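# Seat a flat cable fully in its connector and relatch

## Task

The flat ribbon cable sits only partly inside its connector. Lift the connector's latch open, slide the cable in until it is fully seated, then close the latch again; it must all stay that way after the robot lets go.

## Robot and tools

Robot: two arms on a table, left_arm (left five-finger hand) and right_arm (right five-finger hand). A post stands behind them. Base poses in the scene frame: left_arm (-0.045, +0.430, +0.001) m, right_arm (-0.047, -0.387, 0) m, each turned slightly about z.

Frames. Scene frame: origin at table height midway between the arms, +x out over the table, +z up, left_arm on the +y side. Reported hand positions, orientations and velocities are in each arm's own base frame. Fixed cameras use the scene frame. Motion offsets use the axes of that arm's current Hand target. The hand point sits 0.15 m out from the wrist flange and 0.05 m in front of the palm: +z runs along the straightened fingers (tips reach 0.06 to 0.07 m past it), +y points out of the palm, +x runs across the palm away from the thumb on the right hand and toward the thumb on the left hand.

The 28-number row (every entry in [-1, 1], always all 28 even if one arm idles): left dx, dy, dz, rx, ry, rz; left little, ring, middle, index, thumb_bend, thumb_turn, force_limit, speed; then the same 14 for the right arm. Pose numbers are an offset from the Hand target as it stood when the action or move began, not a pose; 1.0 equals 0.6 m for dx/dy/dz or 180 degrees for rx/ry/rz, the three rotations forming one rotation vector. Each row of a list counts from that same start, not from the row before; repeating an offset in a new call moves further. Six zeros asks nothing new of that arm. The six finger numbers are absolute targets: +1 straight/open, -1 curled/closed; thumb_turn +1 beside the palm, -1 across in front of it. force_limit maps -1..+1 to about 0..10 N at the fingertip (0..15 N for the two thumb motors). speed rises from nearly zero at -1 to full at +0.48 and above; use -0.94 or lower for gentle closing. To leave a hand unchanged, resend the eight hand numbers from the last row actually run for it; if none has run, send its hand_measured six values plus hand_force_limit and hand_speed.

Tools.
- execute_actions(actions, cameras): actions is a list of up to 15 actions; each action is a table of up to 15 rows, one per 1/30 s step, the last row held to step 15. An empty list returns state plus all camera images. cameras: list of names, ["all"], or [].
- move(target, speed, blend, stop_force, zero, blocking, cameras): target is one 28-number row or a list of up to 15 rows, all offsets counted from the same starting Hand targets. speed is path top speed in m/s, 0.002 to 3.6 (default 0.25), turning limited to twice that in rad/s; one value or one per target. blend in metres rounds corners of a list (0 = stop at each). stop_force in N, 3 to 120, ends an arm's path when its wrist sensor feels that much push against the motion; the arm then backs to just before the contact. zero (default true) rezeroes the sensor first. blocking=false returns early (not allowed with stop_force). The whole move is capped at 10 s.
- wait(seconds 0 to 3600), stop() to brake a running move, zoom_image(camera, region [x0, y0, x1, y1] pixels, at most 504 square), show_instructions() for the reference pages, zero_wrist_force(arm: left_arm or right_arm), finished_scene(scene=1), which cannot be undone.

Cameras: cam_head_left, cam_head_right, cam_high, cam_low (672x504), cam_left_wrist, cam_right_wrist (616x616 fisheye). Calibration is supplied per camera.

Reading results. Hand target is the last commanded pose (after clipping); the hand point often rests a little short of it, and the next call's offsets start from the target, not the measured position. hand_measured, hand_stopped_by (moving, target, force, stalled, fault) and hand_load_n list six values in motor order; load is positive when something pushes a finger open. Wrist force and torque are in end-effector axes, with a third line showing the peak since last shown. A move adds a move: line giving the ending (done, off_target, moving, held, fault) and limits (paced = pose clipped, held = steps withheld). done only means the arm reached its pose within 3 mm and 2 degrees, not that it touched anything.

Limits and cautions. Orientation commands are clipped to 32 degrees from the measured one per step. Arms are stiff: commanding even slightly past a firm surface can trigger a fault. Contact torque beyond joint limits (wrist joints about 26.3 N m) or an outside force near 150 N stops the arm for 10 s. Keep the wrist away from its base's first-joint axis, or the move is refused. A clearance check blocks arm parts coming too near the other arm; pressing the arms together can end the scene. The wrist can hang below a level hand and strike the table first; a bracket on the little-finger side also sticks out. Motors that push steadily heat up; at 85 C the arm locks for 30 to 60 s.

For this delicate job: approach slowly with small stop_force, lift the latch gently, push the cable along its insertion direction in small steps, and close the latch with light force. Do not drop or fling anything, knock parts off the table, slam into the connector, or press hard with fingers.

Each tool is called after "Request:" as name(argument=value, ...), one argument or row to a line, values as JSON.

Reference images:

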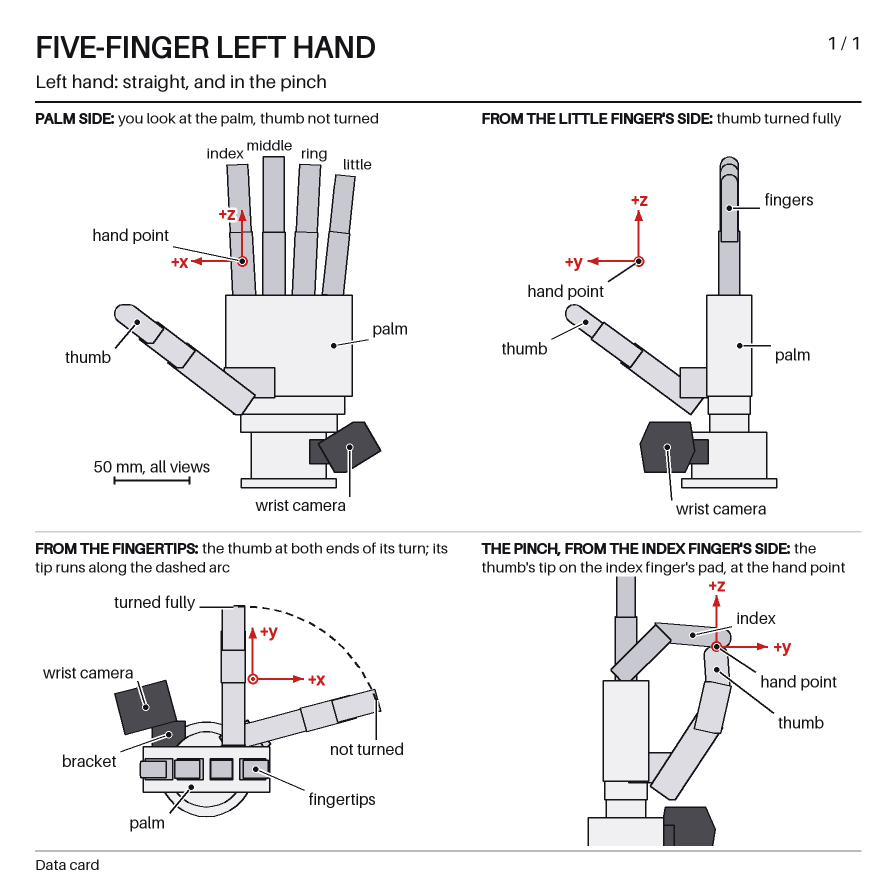

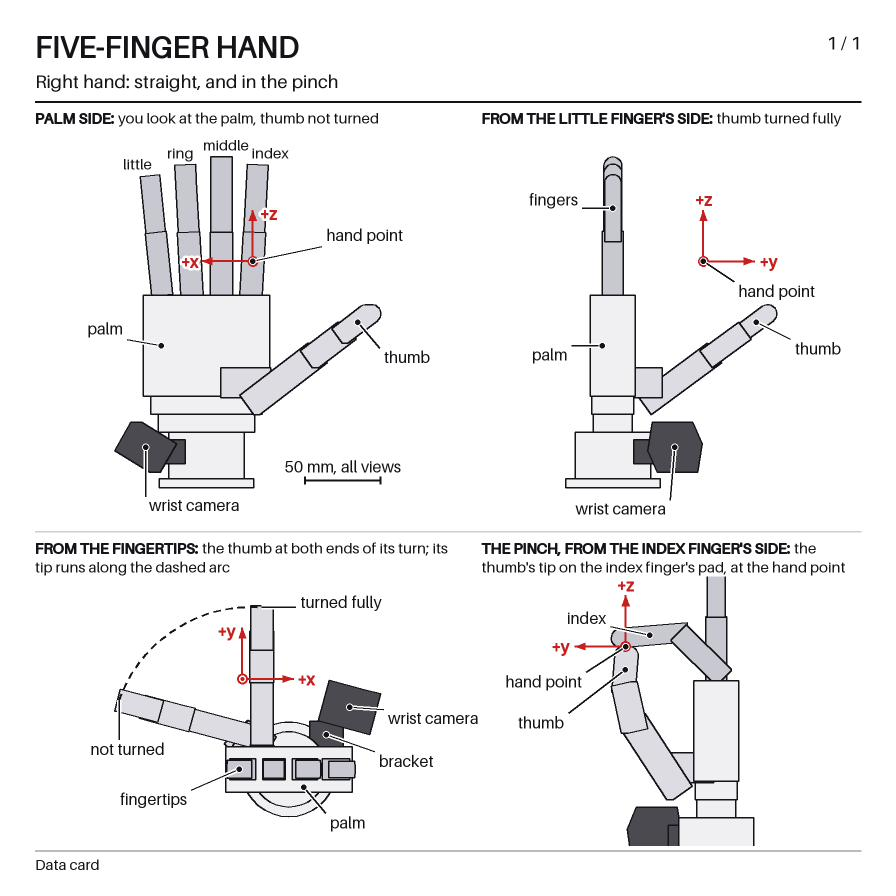

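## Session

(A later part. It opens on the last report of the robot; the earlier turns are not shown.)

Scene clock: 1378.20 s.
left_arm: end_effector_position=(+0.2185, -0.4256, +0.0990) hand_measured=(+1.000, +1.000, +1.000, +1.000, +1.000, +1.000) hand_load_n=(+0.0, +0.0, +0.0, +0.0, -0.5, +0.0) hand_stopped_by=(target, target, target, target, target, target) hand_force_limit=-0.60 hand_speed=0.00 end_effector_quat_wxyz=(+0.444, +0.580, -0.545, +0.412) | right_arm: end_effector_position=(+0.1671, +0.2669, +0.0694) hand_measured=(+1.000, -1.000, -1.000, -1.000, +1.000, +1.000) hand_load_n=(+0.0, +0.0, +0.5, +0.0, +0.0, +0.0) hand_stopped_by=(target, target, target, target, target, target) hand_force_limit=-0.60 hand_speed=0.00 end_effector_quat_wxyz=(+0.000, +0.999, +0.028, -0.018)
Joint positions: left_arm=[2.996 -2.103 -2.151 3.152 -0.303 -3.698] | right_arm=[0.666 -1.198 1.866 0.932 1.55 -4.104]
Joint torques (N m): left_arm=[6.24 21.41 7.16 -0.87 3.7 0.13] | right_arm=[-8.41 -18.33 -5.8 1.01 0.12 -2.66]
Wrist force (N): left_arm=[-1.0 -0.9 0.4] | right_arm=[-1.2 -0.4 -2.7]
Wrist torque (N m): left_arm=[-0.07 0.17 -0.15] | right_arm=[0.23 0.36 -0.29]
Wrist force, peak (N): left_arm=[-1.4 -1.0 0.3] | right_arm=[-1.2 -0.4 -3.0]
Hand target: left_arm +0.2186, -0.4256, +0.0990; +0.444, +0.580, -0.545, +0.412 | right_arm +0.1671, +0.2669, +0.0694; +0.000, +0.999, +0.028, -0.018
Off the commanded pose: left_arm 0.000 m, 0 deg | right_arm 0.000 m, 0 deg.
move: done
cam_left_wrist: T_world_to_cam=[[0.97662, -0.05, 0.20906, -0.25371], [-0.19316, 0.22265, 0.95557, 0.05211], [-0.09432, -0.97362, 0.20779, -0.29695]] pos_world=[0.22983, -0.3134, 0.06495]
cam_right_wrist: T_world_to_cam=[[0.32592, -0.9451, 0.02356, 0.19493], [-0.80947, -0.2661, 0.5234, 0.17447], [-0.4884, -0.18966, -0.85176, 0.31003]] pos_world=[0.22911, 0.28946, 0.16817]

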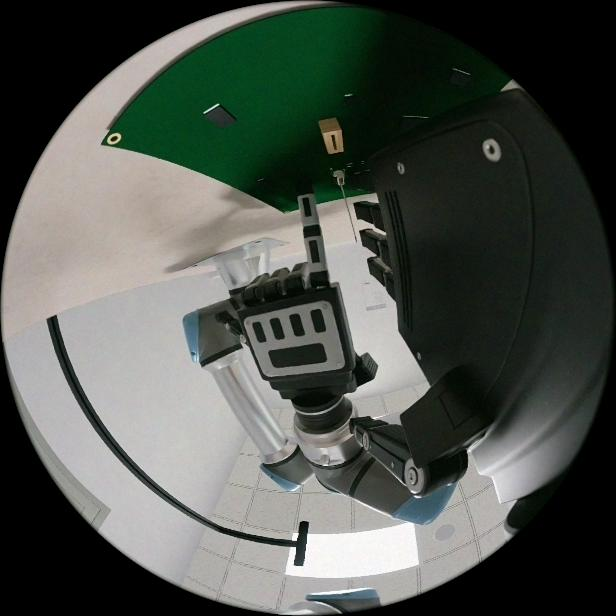

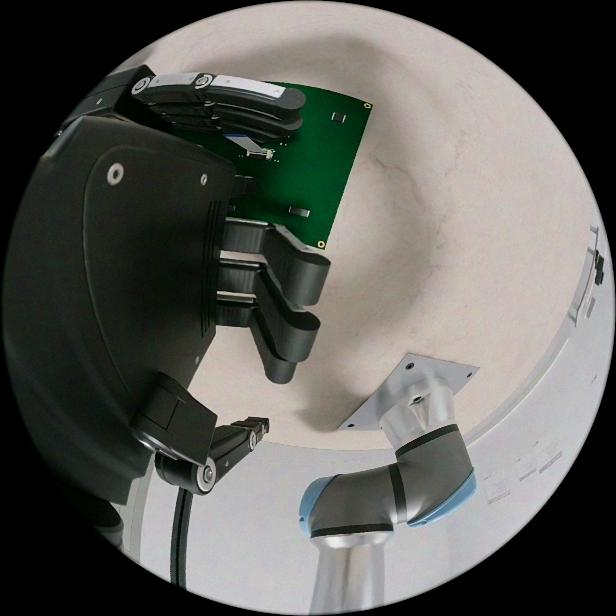

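Request:
move(
  target=[0,0,0,0,0,0,1,1,1,1,1,1,-0.6,0, 0.01661,0,-0.0006,0,0,0,1,-1,-1,-1,1,1,-0.6,0],
  speed=0.015,
  stop_force=4,
  cameras=["cam_left_wrist","cam_right_wrist"],
)

Request:
zoom_image(
  camera="cam_left_wrist",
  region=[300, 150, 360, 210],
)

Request:
zoom_image(
  camera="cam_right_wrist",
  region=[220, 130, 290, 200],
)

Scene clock: 1399.20 s.
left_arm: end_effector_position=(+0.2186, -0.4256, +0.0990) hand_measured=(+1.000, +1.000, +1.000, +1.000, +1.000, +1.000) hand_load_n=(+0.0, +0.0, +0.0, +0.0, +0.0, +0.0) hand_stopped_by=(target, target, target, target, target, target) hand_force_limit=-0.60 hand_speed=0.00 end_effector_quat_wxyz=(+0.444, +0.580, -0.545, +0.412) | right_arm: end_effector_position=(+0.1770, +0.2675, +0.0694) hand_measured=(+1.000, -1.000, -1.000, -1.000, +1.000, +1.000) hand_load_n=(+0.0, +0.0, +0.0, +0.5, +0.0, +0.0) hand_stopped_by=(target, target, target, target, target, target) hand_force_limit=-0.60 hand_speed=0.00 end_effector_quat_wxyz=(+0.000, +0.999, +0.028, -0.018)
Joint positions: left_arm=[2.996 -2.103 -2.151 3.152 -0.303 -3.698] | right_arm=[0.651 -1.186 1.848 0.938 1.551 -4.119]
Joint torques (N m): left_arm=[10.65 24.26 15.96 -3.35 3.66 3.49] | right_arm=[7.5 -43.62 -3.82 0.99 0.9 3.04]
Wrist force (N): left_arm=[-1.2 -1.0 0.3] | right_arm=[-1.0 -0.1 -2.8]
Wrist torque (N m): left_arm=[-0.06 0.19 -0.14] | right_arm=[0.30 0.34 -0.06]
Wrist force, peak (N): left_arm=[-1.4 -1.3 0.3] | right_arm=[-0.8 -0.5 -3.1]
Hand target: left_arm +0.2186, -0.4256, +0.0990; +0.444, +0.580, -0.545, +0.412 | right_arm +0.1770, +0.2675, +0.0694; +0.000, +0.999, +0.028, -0.018
Off the commanded pose: left_arm 0.000 m, 0 deg | right_arm 0.000 m, 0 deg.
move: done
cam_left_wrist: T_world_to_cam=[[0.97665, -0.04992, 0.20895, -0.25368], [-0.19306, 0.22262, 0.9556, 0.05207], [-0.09422, -0.97362, 0.20779, -0.29697]] pos_world=[0.22983, -0.3134, 0.06495]
cam_right_wrist: T_world_to_cam=[[0.32592, -0.9451, 0.02356, 0.19227], [-0.80947, -0.2661, 0.5234, 0.18264], [-0.4884, -0.18966, -0.85176, 0.31498]] pos_world=[0.23901, 0.29006, 0.16817]

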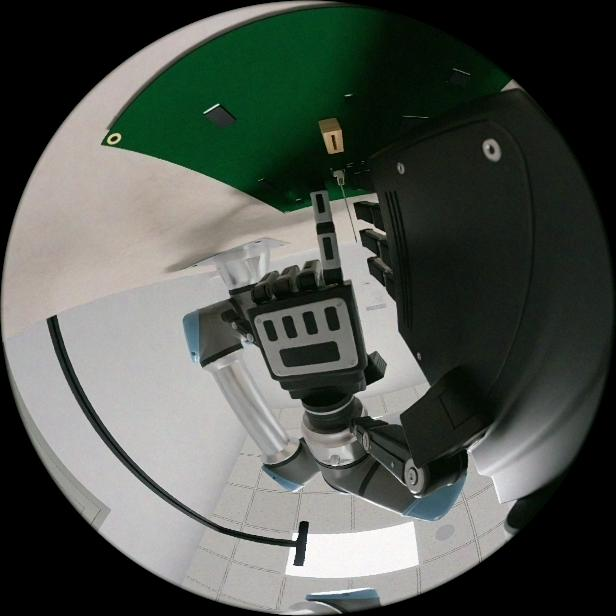

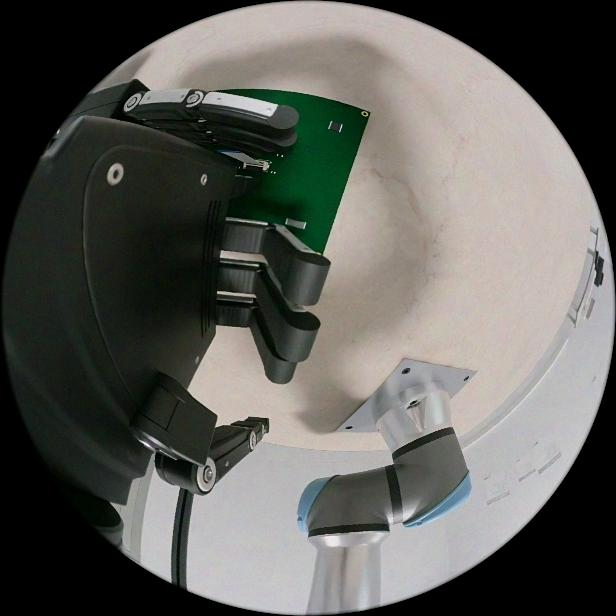

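Scaled by 8.400 from the camera's image (finer frame: 880x880).

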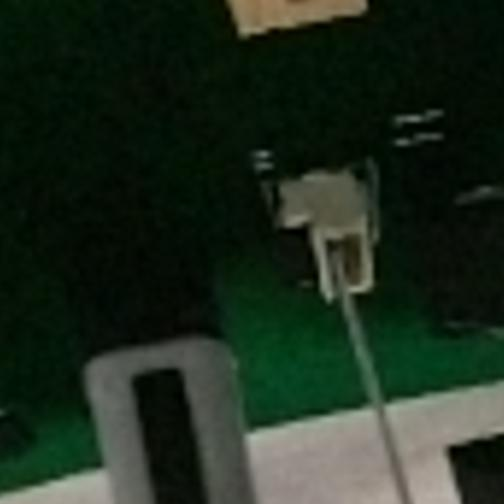

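Scaled by 7.200 from the camera's image (finer frame: 880x880).

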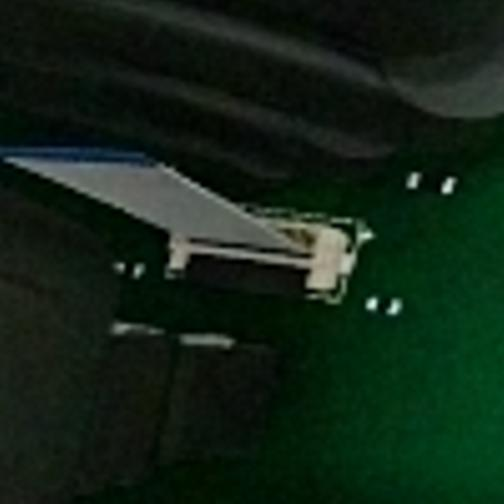

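Request:
move(
  target=[0,0,0,0,0,0,1,1,1,1,1,1,-0.6,0, 0.0167,0,-0.0006,0,0,0,1,-1,-1,-1,1,1,-0.6,0],
  speed=0.005,
  stop_force=4,
  cameras=["cam_left_wrist","cam_right_wrist"],
)

Request:
zoom_image(
  camera="cam_left_wrist",
  region=[300, 150, 360, 210],
)

Request:
zoom_image(
  camera="cam_right_wrist",
  region=[220, 130, 290, 200],
)

Scene clock: 1408.60 s.
left_arm: end_effector_position=(+0.2186, -0.4256, +0.0990) hand_measured=(+1.000, +1.000, +1.000, +1.000, +1.000, +1.000) hand_load_n=(+0.5, +0.0, +0.0, +0.0, -0.5, +0.0) hand_stopped_by=(target, target, target, target, target, target) hand_force_limit=-0.60 hand_speed=0.00 end_effector_quat_wxyz=(+0.444, +0.580, -0.545, +0.412) | right_arm: end_effector_position=(+0.1868, +0.2680, +0.0694) hand_measured=(+1.000, -1.000, -1.000, -1.000, +1.000, +1.000) hand_load_n=(+0.0, +0.0, +0.0, +0.0, -0.5, +0.0) hand_stopped_by=(target, target, target, target, target, target) hand_force_limit=-0.60 hand_speed=0.00 end_effector_quat_wxyz=(+0.000, +0.999, +0.028, -0.018)
Joint positions: left_arm=[2.996 -2.103 -2.151 3.152 -0.303 -3.698] | right_arm=[0.636 -1.174 1.829 0.945 1.551 -4.134]
Joint torques (N m): left_arm=[5.29 28.14 15.97 -3.23 3.64 2.26] | right_arm=[8.24 -45.05 -5.74 -0.15 1.17 3.18]
Wrist force (N): left_arm=[-1.2 -7.0 -0.5] | right_arm=[-5.5 -0.7 -2.6]
Wrist torque (N m): left_arm=[-0.13 0.16 0.23] | right_arm=[0.20 0.24 -0.33]
Wrist force, peak (N): left_arm=[-1.5 -7.4 -0.2] | right_arm=[-6.2 -0.4 -3.3]
Hand target: left_arm +0.2186, -0.4256, +0.0990; +0.444, +0.580, -0.545, +0.412 | right_arm +0.1868, +0.2680, +0.0694; +0.000, +0.999, +0.028, -0.018
Off the commanded pose: left_arm 0.000 m, 0 deg | right_arm 0.000 m, 0 deg.
move: contact (right_arm)
cam_left_wrist: T_world_to_cam=[[0.97663, -0.0499, 0.20904, -0.25378], [-0.19316, 0.22263, 0.95558, 0.05212], [-0.09422, -0.97362, 0.20779, -0.29696]] pos_world=[0.22993, -0.3134, 0.06495]
cam_right_wrist: T_world_to_cam=[[0.32595, -0.94509, 0.02361, 0.18953], [-0.80942, -0.26608, 0.52349, 0.19062], [-0.48847, -0.18975, -0.8517, 0.31998]] pos_world=[0.24881, 0.29056, 0.16826]

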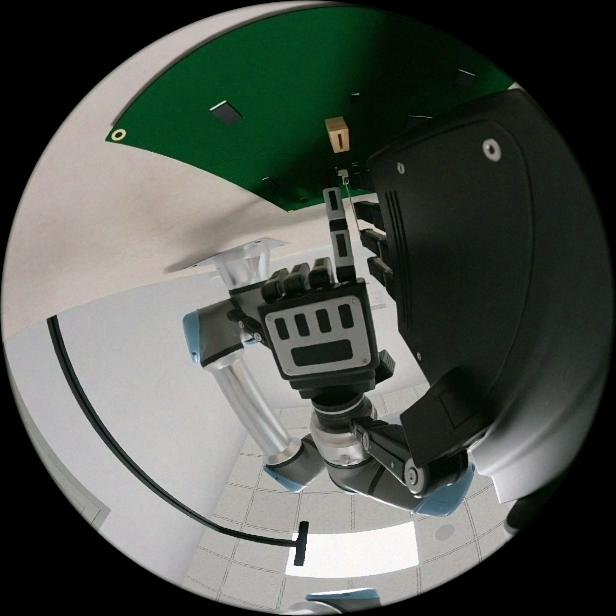

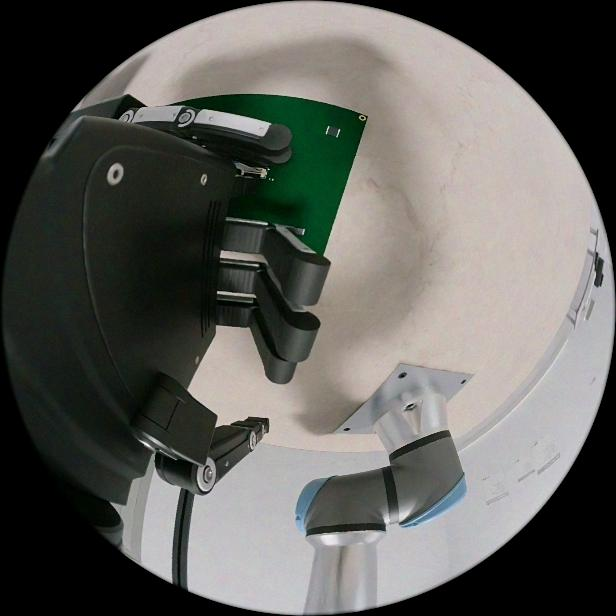

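Scaled by 8.400 from the camera's image (finer frame: 880x880).

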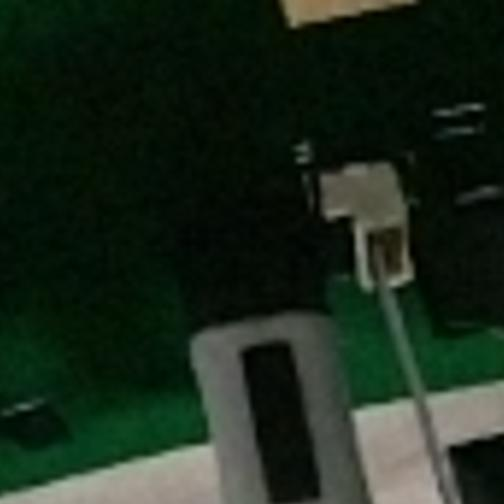

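Scaled by 7.200 from the camera's image (finer frame: 880x880).

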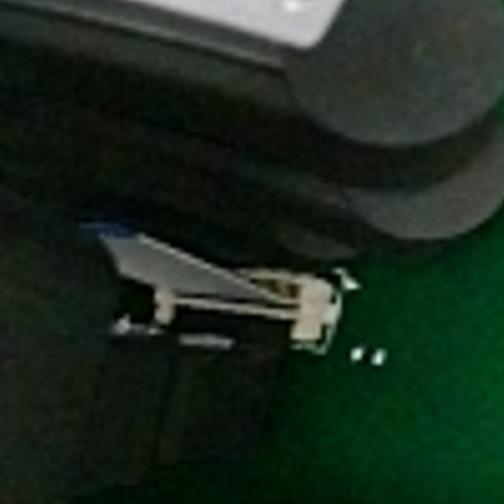

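Request:
move(
  target=[
    [0,0,0,0,0,0,1,1,1,1,1,1,-0.6,0, 0.0006,0,-0.0033,0,0,0,1,-1,-1,-1,1,1,-0.6,0],
    [0,0,0,0,0,0,1,1,1,1,1,1,-0.6,0, 0.0023,0,-0.0058,0,0,0,1,-1,-1,-1,1,1,-0.6,0],
  ],
  speed=0.005,
  cameras=["cam_left_wrist","cam_right_wrist"],
)

Request:
zoom_image(
  camera="cam_left_wrist",
  region=[300, 150, 360, 210],
)

Request:
zoom_image(
  camera="cam_right_wrist",
  region=[220, 130, 290, 200],
)

Scene clock: 1420.53 s.
left_arm: end_effector_position=(+0.2186, -0.4256, +0.0990) hand_measured=(+1.000, +1.000, +1.000, +1.000, +1.000, +1.000) hand_load_n=(+0.0, +0.0, +0.0, +0.5, +0.0, +0.0) hand_stopped_by=(target, target, target, target, target, target) hand_force_limit=-0.60 hand_speed=0.00 end_effector_quat_wxyz=(+0.444, +0.580, -0.545, +0.412) | right_arm: end_effector_position=(+0.1884, +0.2681, +0.0729) hand_measured=(+1.000, -1.000, -1.000, -1.000, +1.000, +1.000) hand_load_n=(+0.0, +0.0, +0.0, +0.0, +0.0, +0.0) hand_stopped_by=(target, target, target, target, target, target) hand_force_limit=-0.60 hand_speed=0.00 end_effector_quat_wxyz=(+0.000, +0.999, +0.028, -0.018)
Joint positions: left_arm=[2.996 -2.103 -2.151 3.152 -0.303 -3.698] | right_arm=[0.634 -1.177 1.823 0.954 1.551 -4.136]
Joint torques (N m): left_arm=[-6.26 30.55 15.75 -3.12 3.65 -1.72] | right_arm=[-7.65 -42.18 -17.36 2.99 1.55 -2.12]
Wrist force (N): left_arm=[-0.9 -0.9 0.4] | right_arm=[-0.7 -0.6 -3.0]
Wrist torque (N m): left_arm=[-0.02 0.16 -0.13] | right_arm=[0.21 0.27 -0.03]
Wrist force, peak (N): left_arm=[-1.7 -7.4 -0.4] | right_arm=[-5.9 -0.7 -3.1]
Hand target: left_arm +0.2186, -0.4256, +0.0990; +0.444, +0.580, -0.545, +0.412 | right_arm +0.1883, +0.2681, +0.0728; +0.000, +0.999, +0.028, -0.018
Off the commanded pose: left_arm 0.000 m, 0 deg | right_arm 0.000 m, 0 deg.
move: done
cam_left_wrist: T_world_to_cam=[[0.97662, -0.05, 0.20906, -0.25371], [-0.19316, 0.22265, 0.95557, 0.05211], [-0.09432, -0.97362, 0.20779, -0.29695]] pos_world=[0.22983, -0.3134, 0.06495]
cam_right_wrist: T_world_to_cam=[[0.32595, -0.94509, 0.02361, 0.18902], [-0.80942, -0.26608, 0.52349, 0.19016], [-0.48847, -0.18975, -0.8517, 0.32368]] pos_world=[0.25041, 0.29065, 0.17167]

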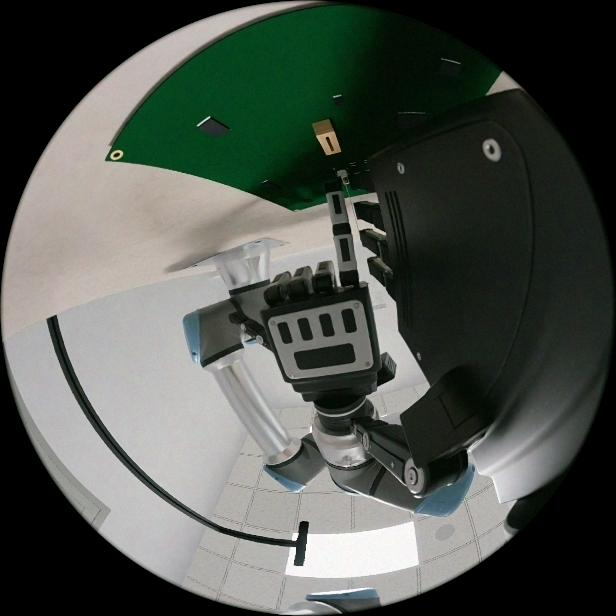

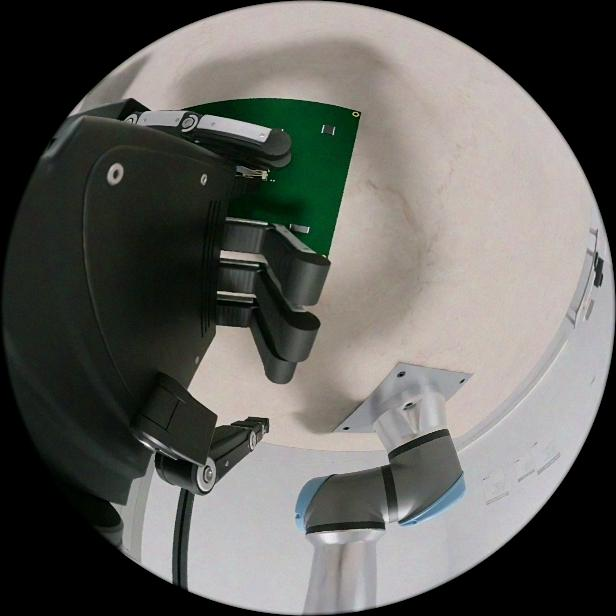

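Scaled by 8.400 from the camera's image (finer frame: 880x880).

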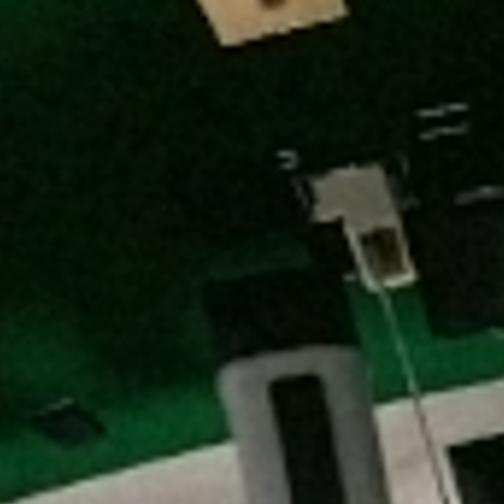

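Scaled by 7.200 from the camera's image (finer frame: 880x880).

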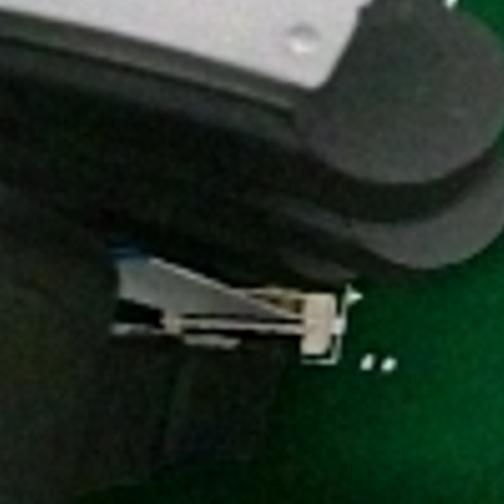

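Request:
execute_actions(
  actions=[],
  cameras=["cam_high","cam_low"],
)

Request:
zoom_image(
  camera="cam_high",
  region=[260, 430, 400, 504],
)

Request:
zoom_image(
  camera="cam_low",
  region=[280, 200, 400, 320],
)

Scene clock: 1576.67 s.
left_arm: end_effector_position=(+0.2186, -0.4256, +0.0990) hand_measured=(+1.000, +1.000, +1.000, +1.000, +1.000, +1.000) hand_load_n=(+0.0, +0.0, +0.0, +0.0, +0.0, +0.0) hand_stopped_by=(target, target, target, target, target, target) hand_force_limit=-0.60 hand_speed=0.00 end_effector_quat_wxyz=(+0.444, +0.580, -0.545, +0.412) | right_arm: end_effector_position=(+0.1883, +0.2681, +0.0728) hand_measured=(+1.000, -1.000, -1.000, -1.000, +1.000, +1.000) hand_load_n=(+0.0, +0.5, +0.0, +0.0, -0.5, +0.0) hand_stopped_by=(target, target, target, target, target, target) hand_force_limit=-0.60 hand_speed=0.00 end_effector_quat_wxyz=(+0.000, +0.999, +0.028, -0.018)
Joint positions: left_arm=[2.996 -2.103 -2.151 3.152 -0.303 -3.698] | right_arm=[0.634 -1.177 1.823 0.954 1.551 -4.136]
Joint velocities: within noise
Joint torques (N m): left_arm=[-5.6 32.03 15.68 -1.39 3.51 -2.65] | right_arm=[7.85 -21.3 -6.38 0.86 1.48 2.66]
Motor temperatures (°C): left_arm=[34 35 31 39 35 39] | right_arm=[31 36 34 43 34 47]
Wrist force (N): left_arm=[-1.0 -1.1 0.2] | right_arm=[-0.6 -0.6 -3.0]
Wrist torque (N m): left_arm=[-0.04 0.17 -0.13] | right_arm=[0.21 0.26 -0.02]
Wrist force, peak (N): left_arm=[-1.5 -1.3 0.3] | right_arm=[-0.6 -0.9 -3.0]
Hand target: left_arm +0.2186, -0.4256, +0.0990; +0.444, +0.580, -0.545, +0.412 | right_arm +0.1883, +0.2681, +0.0728; +0.000, +0.999, +0.028, -0.018
Off the commanded pose: left_arm 0.000 m, 0 deg | right_arm 0.000 m, 0 deg.
Images, in order (width x height): cam_high 672x504, cam_low 672x504.

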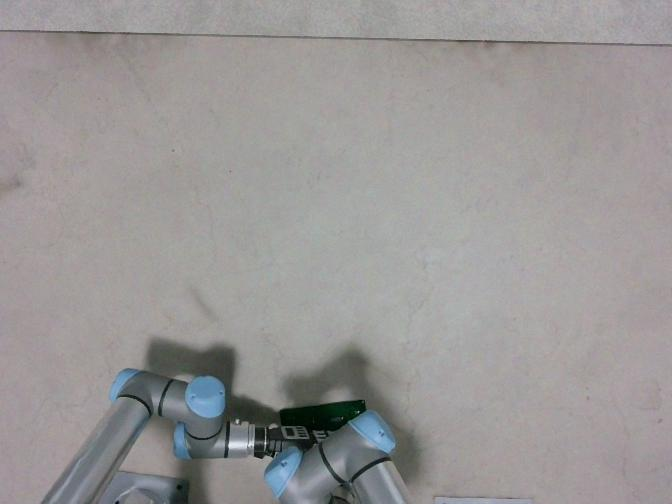

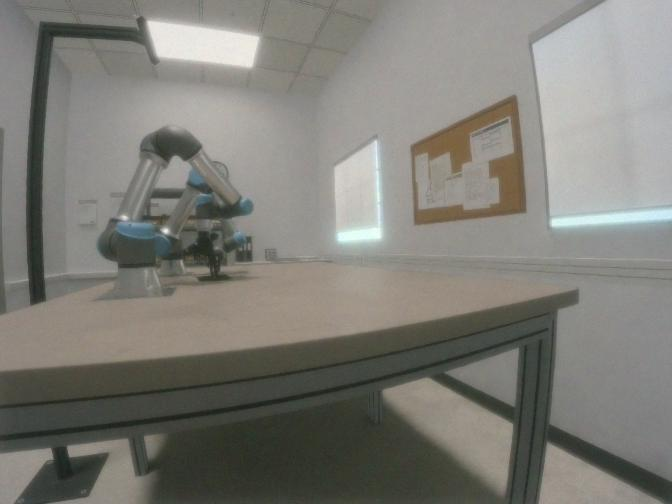

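Scaled by 3.600 from the camera's image (finer frame: 960x720).

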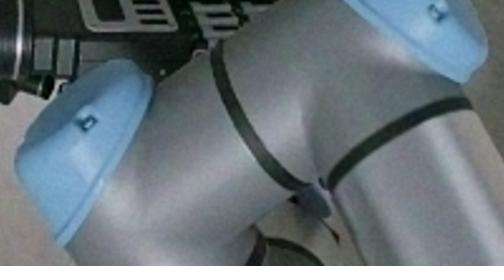

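Scaled by 4.200 from the camera's image (finer frame: 960x720).

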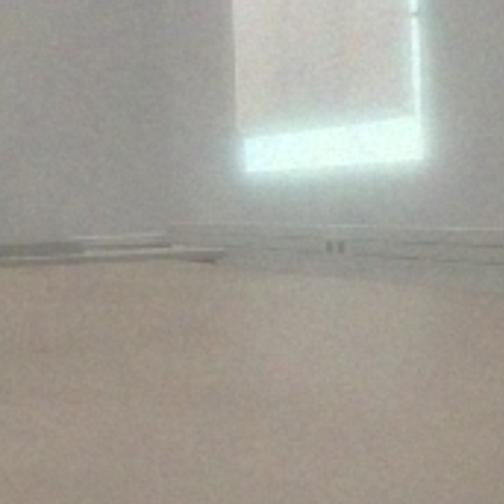

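Request:
move(
  target=[0.0,0,-0.2,0,0,0,1,1,1,1,1,1,-0.6,0, -0.1,0,-0.04,0,0,0,1,-1,-1,-1,1,1,-0.6,0],
  speed=0.08,
)

Scene clock: 1651.10 s.
left_arm: end_effector_position=(+0.2191, -0.3100, +0.1309) hand_measured=(+1.000, +1.000, +1.000, +1.000, +1.000, +1.000) hand_load_n=(+0.0, +0.0, +0.0, +0.0, +0.0, +0.0) hand_stopped_by=(target, target, target, target, target, target) hand_force_limit=-0.60 hand_speed=0.00 end_effector_quat_wxyz=(+0.444, +0.580, -0.544, +0.412) | right_arm: end_effector_position=(+0.1292, +0.2647, +0.0989) hand_measured=(+1.000, -1.000, -1.000, -1.000, +1.000, +1.000) hand_load_n=(+0.0, +0.0, +0.0, +0.0, -0.5, +0.0) hand_stopped_by=(target, target, target, target, target, target) hand_force_limit=-0.60 hand_speed=0.00 end_effector_quat_wxyz=(+0.000, +0.999, +0.028, -0.018)
Joint positions: left_arm=[3.417 -2.287 -2.316 2.245 -0.387 -2.386] | right_arm=[0.73 -1.285 1.896 0.987 1.549 -4.039]
Joint torques (N m): left_arm=[9.51 41.17 11.3 -3.74 1.17 3.32] | right_arm=[-11.53 -15.12 -22.99 0.81 -0.11 -2.67]
Wrist force (N): left_arm=[-1.3 -0.9 -0.2] | right_arm=[-0.8 -0.5 -2.6]
Wrist torque (N m): left_arm=[0.02 0.27 -0.03] | right_arm=[0.23 0.25 -0.14]
Wrist force, peak (N): left_arm=[-1.4 -1.6 0.5] | right_arm=[-0.8 -0.8 -3.1]
Hand target: left_arm +0.2192, -0.3100, +0.1309; +0.444, +0.580, -0.545, +0.412 | right_arm +0.1293, +0.2647, +0.0989; +0.000, +0.999, +0.028, -0.018
Off the commanded pose: left_arm 0.000 m, 0 deg | right_arm 0.000 m, 0 deg.
move: done

Request:
move(
  target=[
    [0.1963,-0.1217,-0.0675,0,0,0,1,1,1,1,1,1,-0.6,0, 0,0,0,0,0,0,1,-1,-1,-1,1,1,-0.6,0],
    [0.1963,-0.1217,-0.0675,0,0,0.522,1,1,1,1,1,1,-0.6,0, 0,0,0,0,0,0,1,-1,-1,-1,1,1,-0.6,0],
  ],
  speed=0.25,
  cameras=["cam_left_wrist","cam_head_left"],
)

Scene clock: 1659.47 s.
left_arm: end_effector_position=(+0.3001, -0.3013, +0.2501) hand_measured=(+1.000, +1.000, +1.000, +1.000, +1.000, +1.000) hand_load_n=(+0.0, +0.0, +0.0, +0.0, +0.0, +0.0) hand_stopped_by=(target, target, target, target, target, target) hand_force_limit=-0.60 hand_speed=0.00 end_effector_quat_wxyz=(-0.002, +0.002, +0.796, -0.606) | right_arm: end_effector_position=(+0.1293, +0.2647, +0.0989) hand_measured=(+1.000, -1.000, -1.000, -1.000, +1.000, +1.000) hand_load_n=(+0.0, +0.0, +0.0, +0.0, +0.0, +0.0) hand_stopped_by=(target, target, target, target, target, target) hand_force_limit=-0.60 hand_speed=0.00 end_effector_quat_wxyz=(+0.000, +0.999, +0.028, -0.018)
Joint positions: left_arm=[3.318 -1.807 -2.044 1.702 -0.324 -0.968] | right_arm=[0.73 -1.285 1.896 0.987 1.549 -4.039]
Joint torques (N m): left_arm=[11.63 23.68 24.27 -0.93 3.43 1.29] | right_arm=[-10.84 -15.62 -22.24 1.21 0.36 -2.31]
Wrist force (N): left_arm=[0.0 0.4 0.2] | right_arm=[-0.8 -0.9 -2.7]
Wrist torque (N m): left_arm=[-0.08 0.05 -0.07] | right_arm=[0.18 0.26 -0.15]
Wrist force, peak (N): left_arm=[-2.9 0.3 0.3] | right_arm=[-0.9 -0.6 -3.0]
Hand target: left_arm +0.3001, -0.3013, +0.2501; -0.001, +0.002, +0.796, -0.606 | right_arm +0.1293, +0.2647, +0.0989; +0.000, +0.999, +0.028, -0.018
Off the commanded pose: left_arm 0.000 m, 0 deg | right_arm 0.000 m, 0 deg.
move: done
cam_left_wrist: T_world_to_cam=[[-0.28124, -0.24229, 0.92855, -0.21919], [-0.84397, 0.52299, -0.11916, 0.45026], [-0.45675, -0.81718, -0.35157, 0.09622]] pos_world=[0.36231, -0.20996, 0.29101]
Images, in order (width x height): cam_head_left 672x504, cam_left_wrist 616x616.

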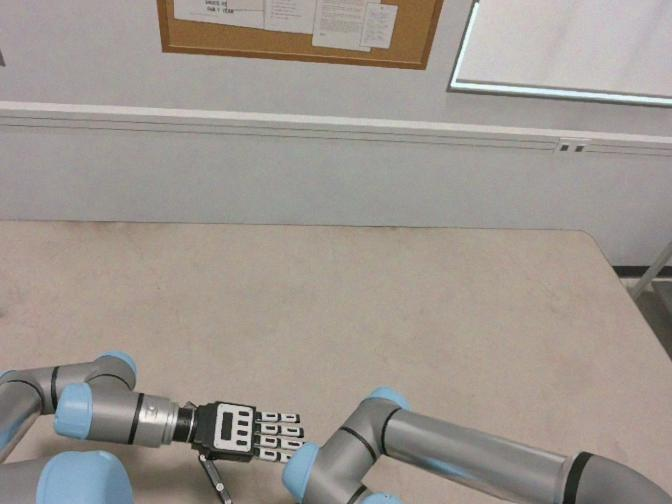

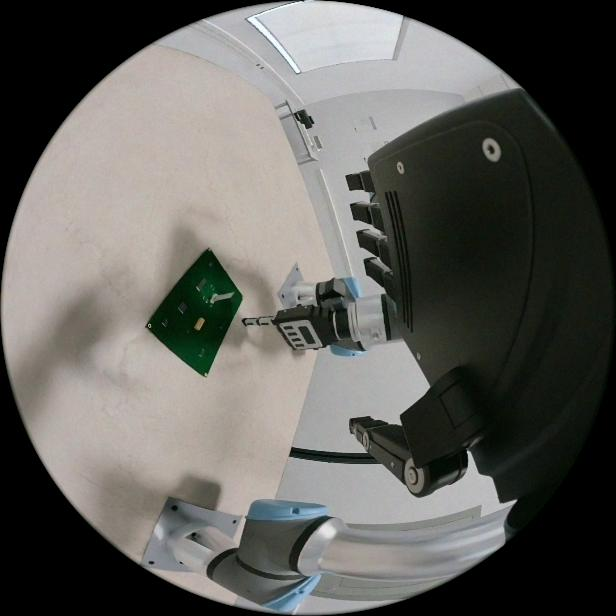

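Request:
move(
  target=[-0.2,0.0379,0.1805,-0.1306,0.4367,0.2522,-1,-1,1,-1,1,1,-0.6,0, 0,0,0,0,0,0,1,-1,-1,-1,1,1,-0.6,0],
  speed=0.2,
  cameras=["cam_left_wrist","cam_head_left","cam_head_right"],
)

Scene clock: 1668.27 s.
left_arm: end_effector_position=(+0.4055, -0.3886, +0.2054) hand_measured=(-1.000, -1.000, +1.000, -1.000, +1.000, +1.000) hand_load_n=(+0.0, +0.0, +0.0, +0.0, +0.0, -0.5) hand_stopped_by=(target, target, target, target, target, target) hand_force_limit=-0.60 hand_speed=0.00 end_effector_quat_wxyz=(-0.247, +0.592, +0.696, -0.322) | right_arm: end_effector_position=(+0.1293, +0.2647, +0.0989) hand_measured=(+1.000, -1.000, -1.000, -1.000, +1.000, +1.000) hand_load_n=(-0.5, +0.0, +0.5, +0.0, +0.0, +0.0) hand_stopped_by=(target, target, target, target, target, target) hand_force_limit=-0.60 hand_speed=0.00 end_effector_quat_wxyz=(+0.000, +0.999, +0.028, -0.018)
Joint positions: left_arm=[2.731 -2.524 -0.762 0.983 -1.125 -0.397] | right_arm=[0.73 -1.285 1.896 0.987 1.549 -4.039]
Joint torques (N m): left_arm=[-6.81 49.42 29.59 -3.9 -2.34 0.77] | right_arm=[-10.68 -16.94 -23.25 1.11 -0.15 -2.38]
Wrist force (N): left_arm=[0.0 0.7 0.3] | right_arm=[-0.4 -0.4 -2.8]
Wrist torque (N m): left_arm=[0.05 0.10 -0.03] | right_arm=[0.25 0.20 -0.11]
Wrist force, peak (N): left_arm=[0.3 1.3 0.8] | right_arm=[-0.9 -0.7 -3.0]
Hand target: left_arm +0.4055, -0.3887, +0.2053; -0.247, +0.592, +0.696, -0.322 (not the last commanded pose) | right_arm +0.1293, +0.2647, +0.0989; +0.000, +0.999, +0.028, -0.018
Off the commanded pose: left_arm 0.019 m, 11 deg | right_arm 0.000 m, 0 deg.
move: held (left_arm; a check stopped the path); limits=held
pose unreachable (left arm): on one or more control steps of this call, first in action 0 (counted from 0), this arm could not follow its commanded pose, so it was not sent that pose on those steps. It may still have moved: this result reports where it is.
cause: moving toward the commanded pose would bring a part of the arm too close to another arm (a part of this arm just beyond joint 2 (shoulder lift) and a part of the right arm just beyond its joint 4 (wrist 1), 10 mm apart when this arm was first held).
cam_left_wrist: T_world_to_cam=[[-0.67896, 0.1898, 0.70922, 0.20516], [0.35898, 0.92848, 0.09519, 0.20533], [-0.64042, 0.31923, -0.69854, 0.64465]] pos_world=[0.47843, -0.43538, 0.28526]
Images, in order (width x height): cam_head_left 672x504, cam_head_right 672x504, cam_left_wrist 616x616.

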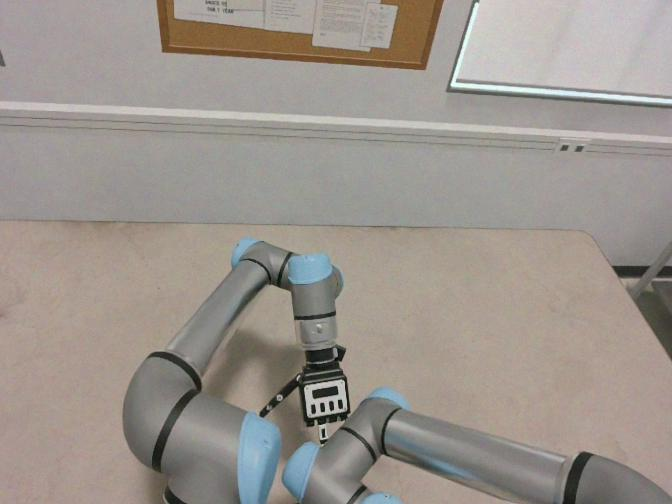

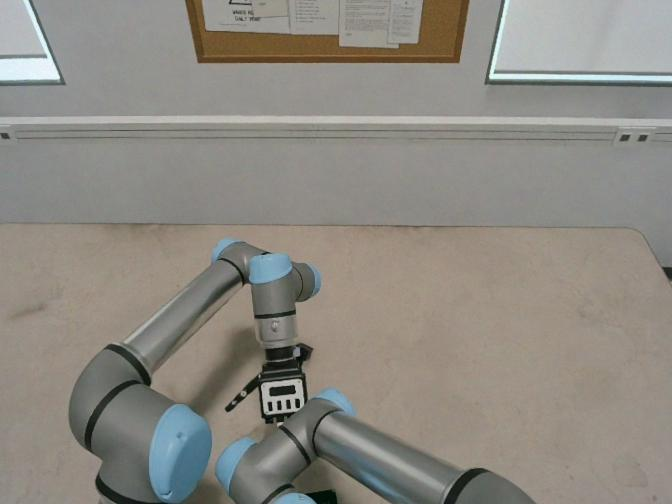

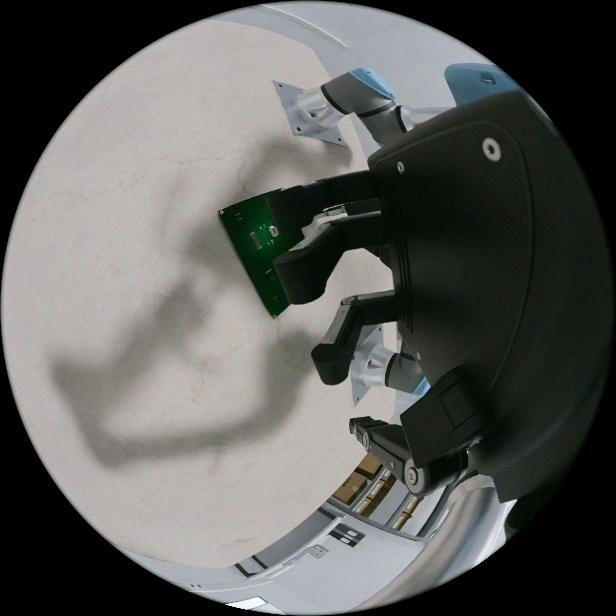

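Request:
move(
  target=[0.1828,-0.0668,-0.0472,-0.0215,-0.3144,-0.3128,-1,-1,1,-1,1,1,-0.6,0, 0,0,0,0,0,0,1,-1,-1,-1,1,1,-0.6,0],
  speed=0.2,
  cameras=["cam_right_wrist","cam_left_wrist","cam_high"],
)

Scene clock: 1727.70 s.
left_arm: end_effector_position=(+0.3801, -0.2800, +0.2499) hand_measured=(-1.000, -1.000, +1.000, -1.000, +1.000, +1.000) hand_load_n=(+0.0, +0.0, +0.0, +0.0, +0.0, +0.0) hand_stopped_by=(target, target, target, target, target, target) hand_force_limit=-0.60 hand_speed=0.00 end_effector_quat_wxyz=(+0.000, +0.001, +0.924, -0.382) | right_arm: end_effector_position=(+0.1293, +0.2647, +0.0989) hand_measured=(+1.000, -1.000, -1.000, -1.000, +1.000, +1.000) hand_load_n=(+0.0, +0.0, +0.0, +0.0, +0.0, -0.5) hand_stopped_by=(target, target, target, target, target, target) hand_force_limit=-0.60 hand_speed=0.00 end_effector_quat_wxyz=(+0.000, +0.999, +0.028, -0.018)
Joint positions: left_arm=[3.111 -1.892 -1.49 1.84 -0.786 -1.611] | right_arm=[0.73 -1.285 1.896 0.987 1.549 -4.039]
Joint torques (N m): left_arm=[-6.98 37.94 29.58 -0.94 2.8 -2.53] | right_arm=[-11.23 -14.85 -22.97 1.48 -0.42 -2.33]
Wrist force (N): left_arm=[-0.1 0.2 0.8] | right_arm=[-0.6 -0.7 -3.0]
Wrist torque (N m): left_arm=[0.00 0.04 -0.12] | right_arm=[0.21 0.23 -0.13]
Wrist force, peak (N): left_arm=[0.6 0.9 1.1] | right_arm=[-1.0 -0.7 -3.0]
Hand target: left_arm +0.3802, -0.2800, +0.2500; +0.000, +0.001, +0.924, -0.382 | right_arm +0.1293, +0.2647, +0.0989; +0.000, +0.999, +0.028, -0.018
Off the commanded pose: left_arm 0.000 m, 0 deg | right_arm 0.000 m, 0 deg.
move: done
cam_left_wrist: T_world_to_cam=[[-0.28089, -0.67002, 0.68715, -0.25084], [-0.84585, 0.51112, 0.15262, 0.43613], [-0.45348, -0.53836, -0.7103, 0.31659]] pos_world=[0.44201, -0.22054, 0.33067]
cam_right_wrist: T_world_to_cam=[[0.32595, -0.94509, 0.02361, 0.20445], [-0.80942, -0.26608, 0.52349, 0.12776], [-0.48847, -0.18975, -0.8517, 0.31639]] pos_world=[0.19131, 0.28725, 0.19776]
Images, in order (width x height): cam_high 672x504, cam_left_wrist 616x616, cam_right_wrist 616x616.

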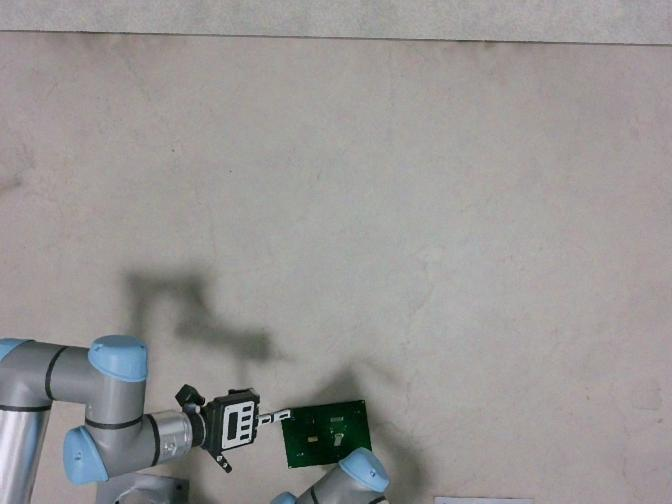

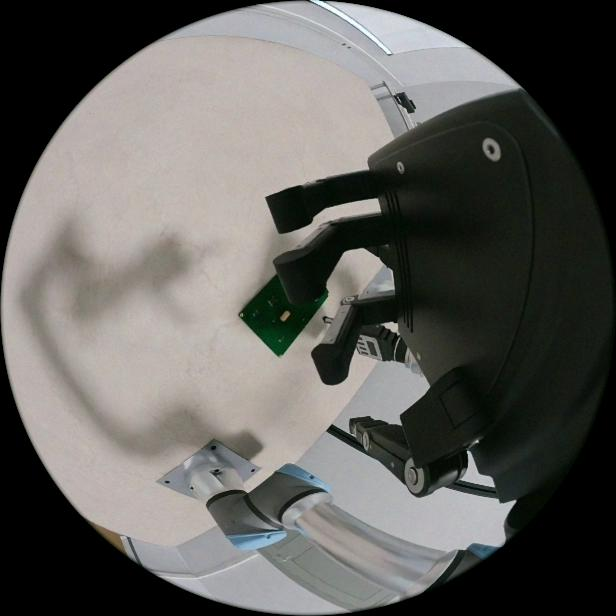

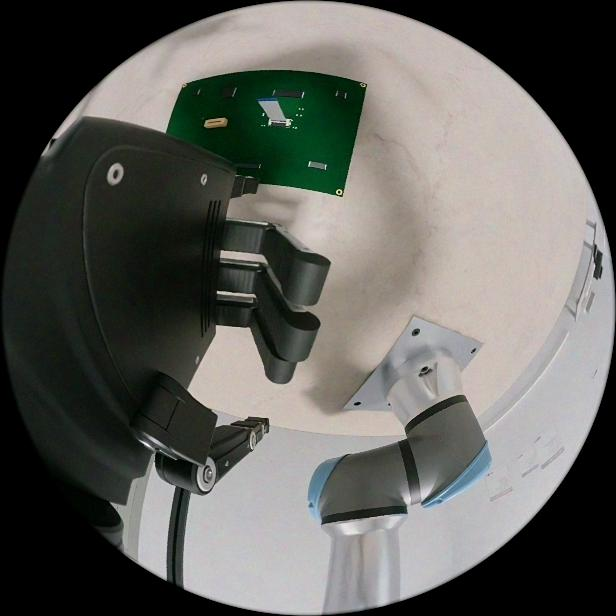

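Request:
move(
  target=[0,0,0,0,0,0,-1,-1,1,-1,1,1,-0.6,0, 0.1817,0.0572,-0.0415,0,0.0111,0,-1,1,1,-1,1,1,-0.6,0],
  speed=0.12,
  cameras=["cam_right_wrist"],
)

Scene clock: 1755.33 s.
left_arm: end_effector_position=(+0.3802, -0.2800, +0.2500) hand_measured=(-1.000, -1.000, +1.000, -1.000, +1.000, +1.000) hand_load_n=(+0.0, +0.0, +0.0, +0.0, +0.0, -0.5) hand_stopped_by=(target, target, target, target, target, target) hand_force_limit=-0.60 hand_speed=0.00 end_effector_quat_wxyz=(+0.000, +0.001, +0.924, -0.382) | right_arm: end_effector_position=(+0.2408, +0.2367, +0.1199) hand_measured=(-1.000, +1.000, +1.000, -1.000, +1.000, +1.000) hand_load_n=(+0.5, +0.0, +0.0, +0.0, +0.0, +0.0) hand_stopped_by=(target, target, target, target, target, target) hand_force_limit=-0.60 hand_speed=0.00 end_effector_quat_wxyz=(+0.000, +1.000, +0.028, +0.000)
Joint positions: left_arm=[3.111 -1.892 -1.49 1.84 -0.786 -1.612] | right_arm=[0.5 -1.241 1.76 1.052 1.57 -4.269]
Joint torques (N m): left_arm=[-7.7 42.84 29.96 -1.65 3.3 -1.87] | right_arm=[-5.54 -45.19 -13.75 1.21 -1.14 1.22]
Wrist force (N): left_arm=[-0.4 0.5 0.9] | right_arm=[-0.6 -0.6 -2.3]
Wrist torque (N m): left_arm=[0.03 0.09 -0.11] | right_arm=[0.20 0.25 -0.24]
Wrist force, peak (N): left_arm=[-0.4 0.6 1.1] | right_arm=[-1.8 -1.4 -2.6]
Hand target: left_arm +0.3802, -0.2800, +0.2500; +0.000, +0.001, +0.924, -0.382 | right_arm +0.2409, +0.2367, +0.1200; +0.000, +1.000, +0.028, +0.000
Off the commanded pose: left_arm 0.000 m, 0 deg | right_arm 0.000 m, 0 deg.
move: done
cam_right_wrist: T_world_to_cam=[[0.3249, -0.94517, 0.03306, 0.14029], [-0.82706, -0.267, 0.49466, 0.2075], [-0.45871, -0.18805, -0.86846, 0.37784]] pos_world=[0.29935, 0.25905, 0.22086]

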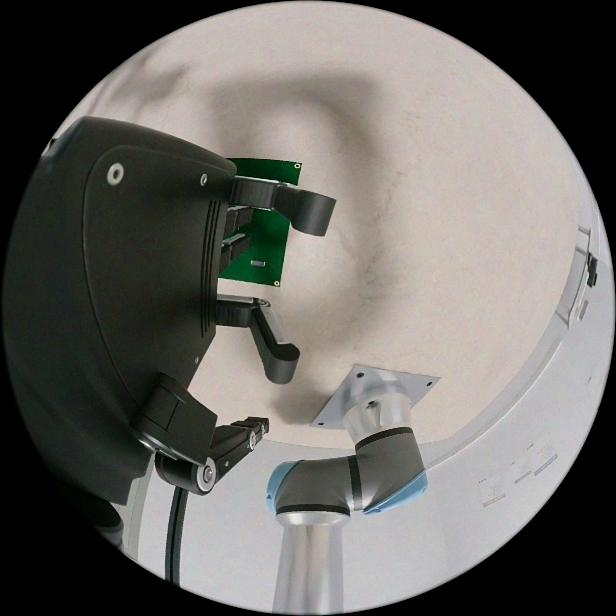

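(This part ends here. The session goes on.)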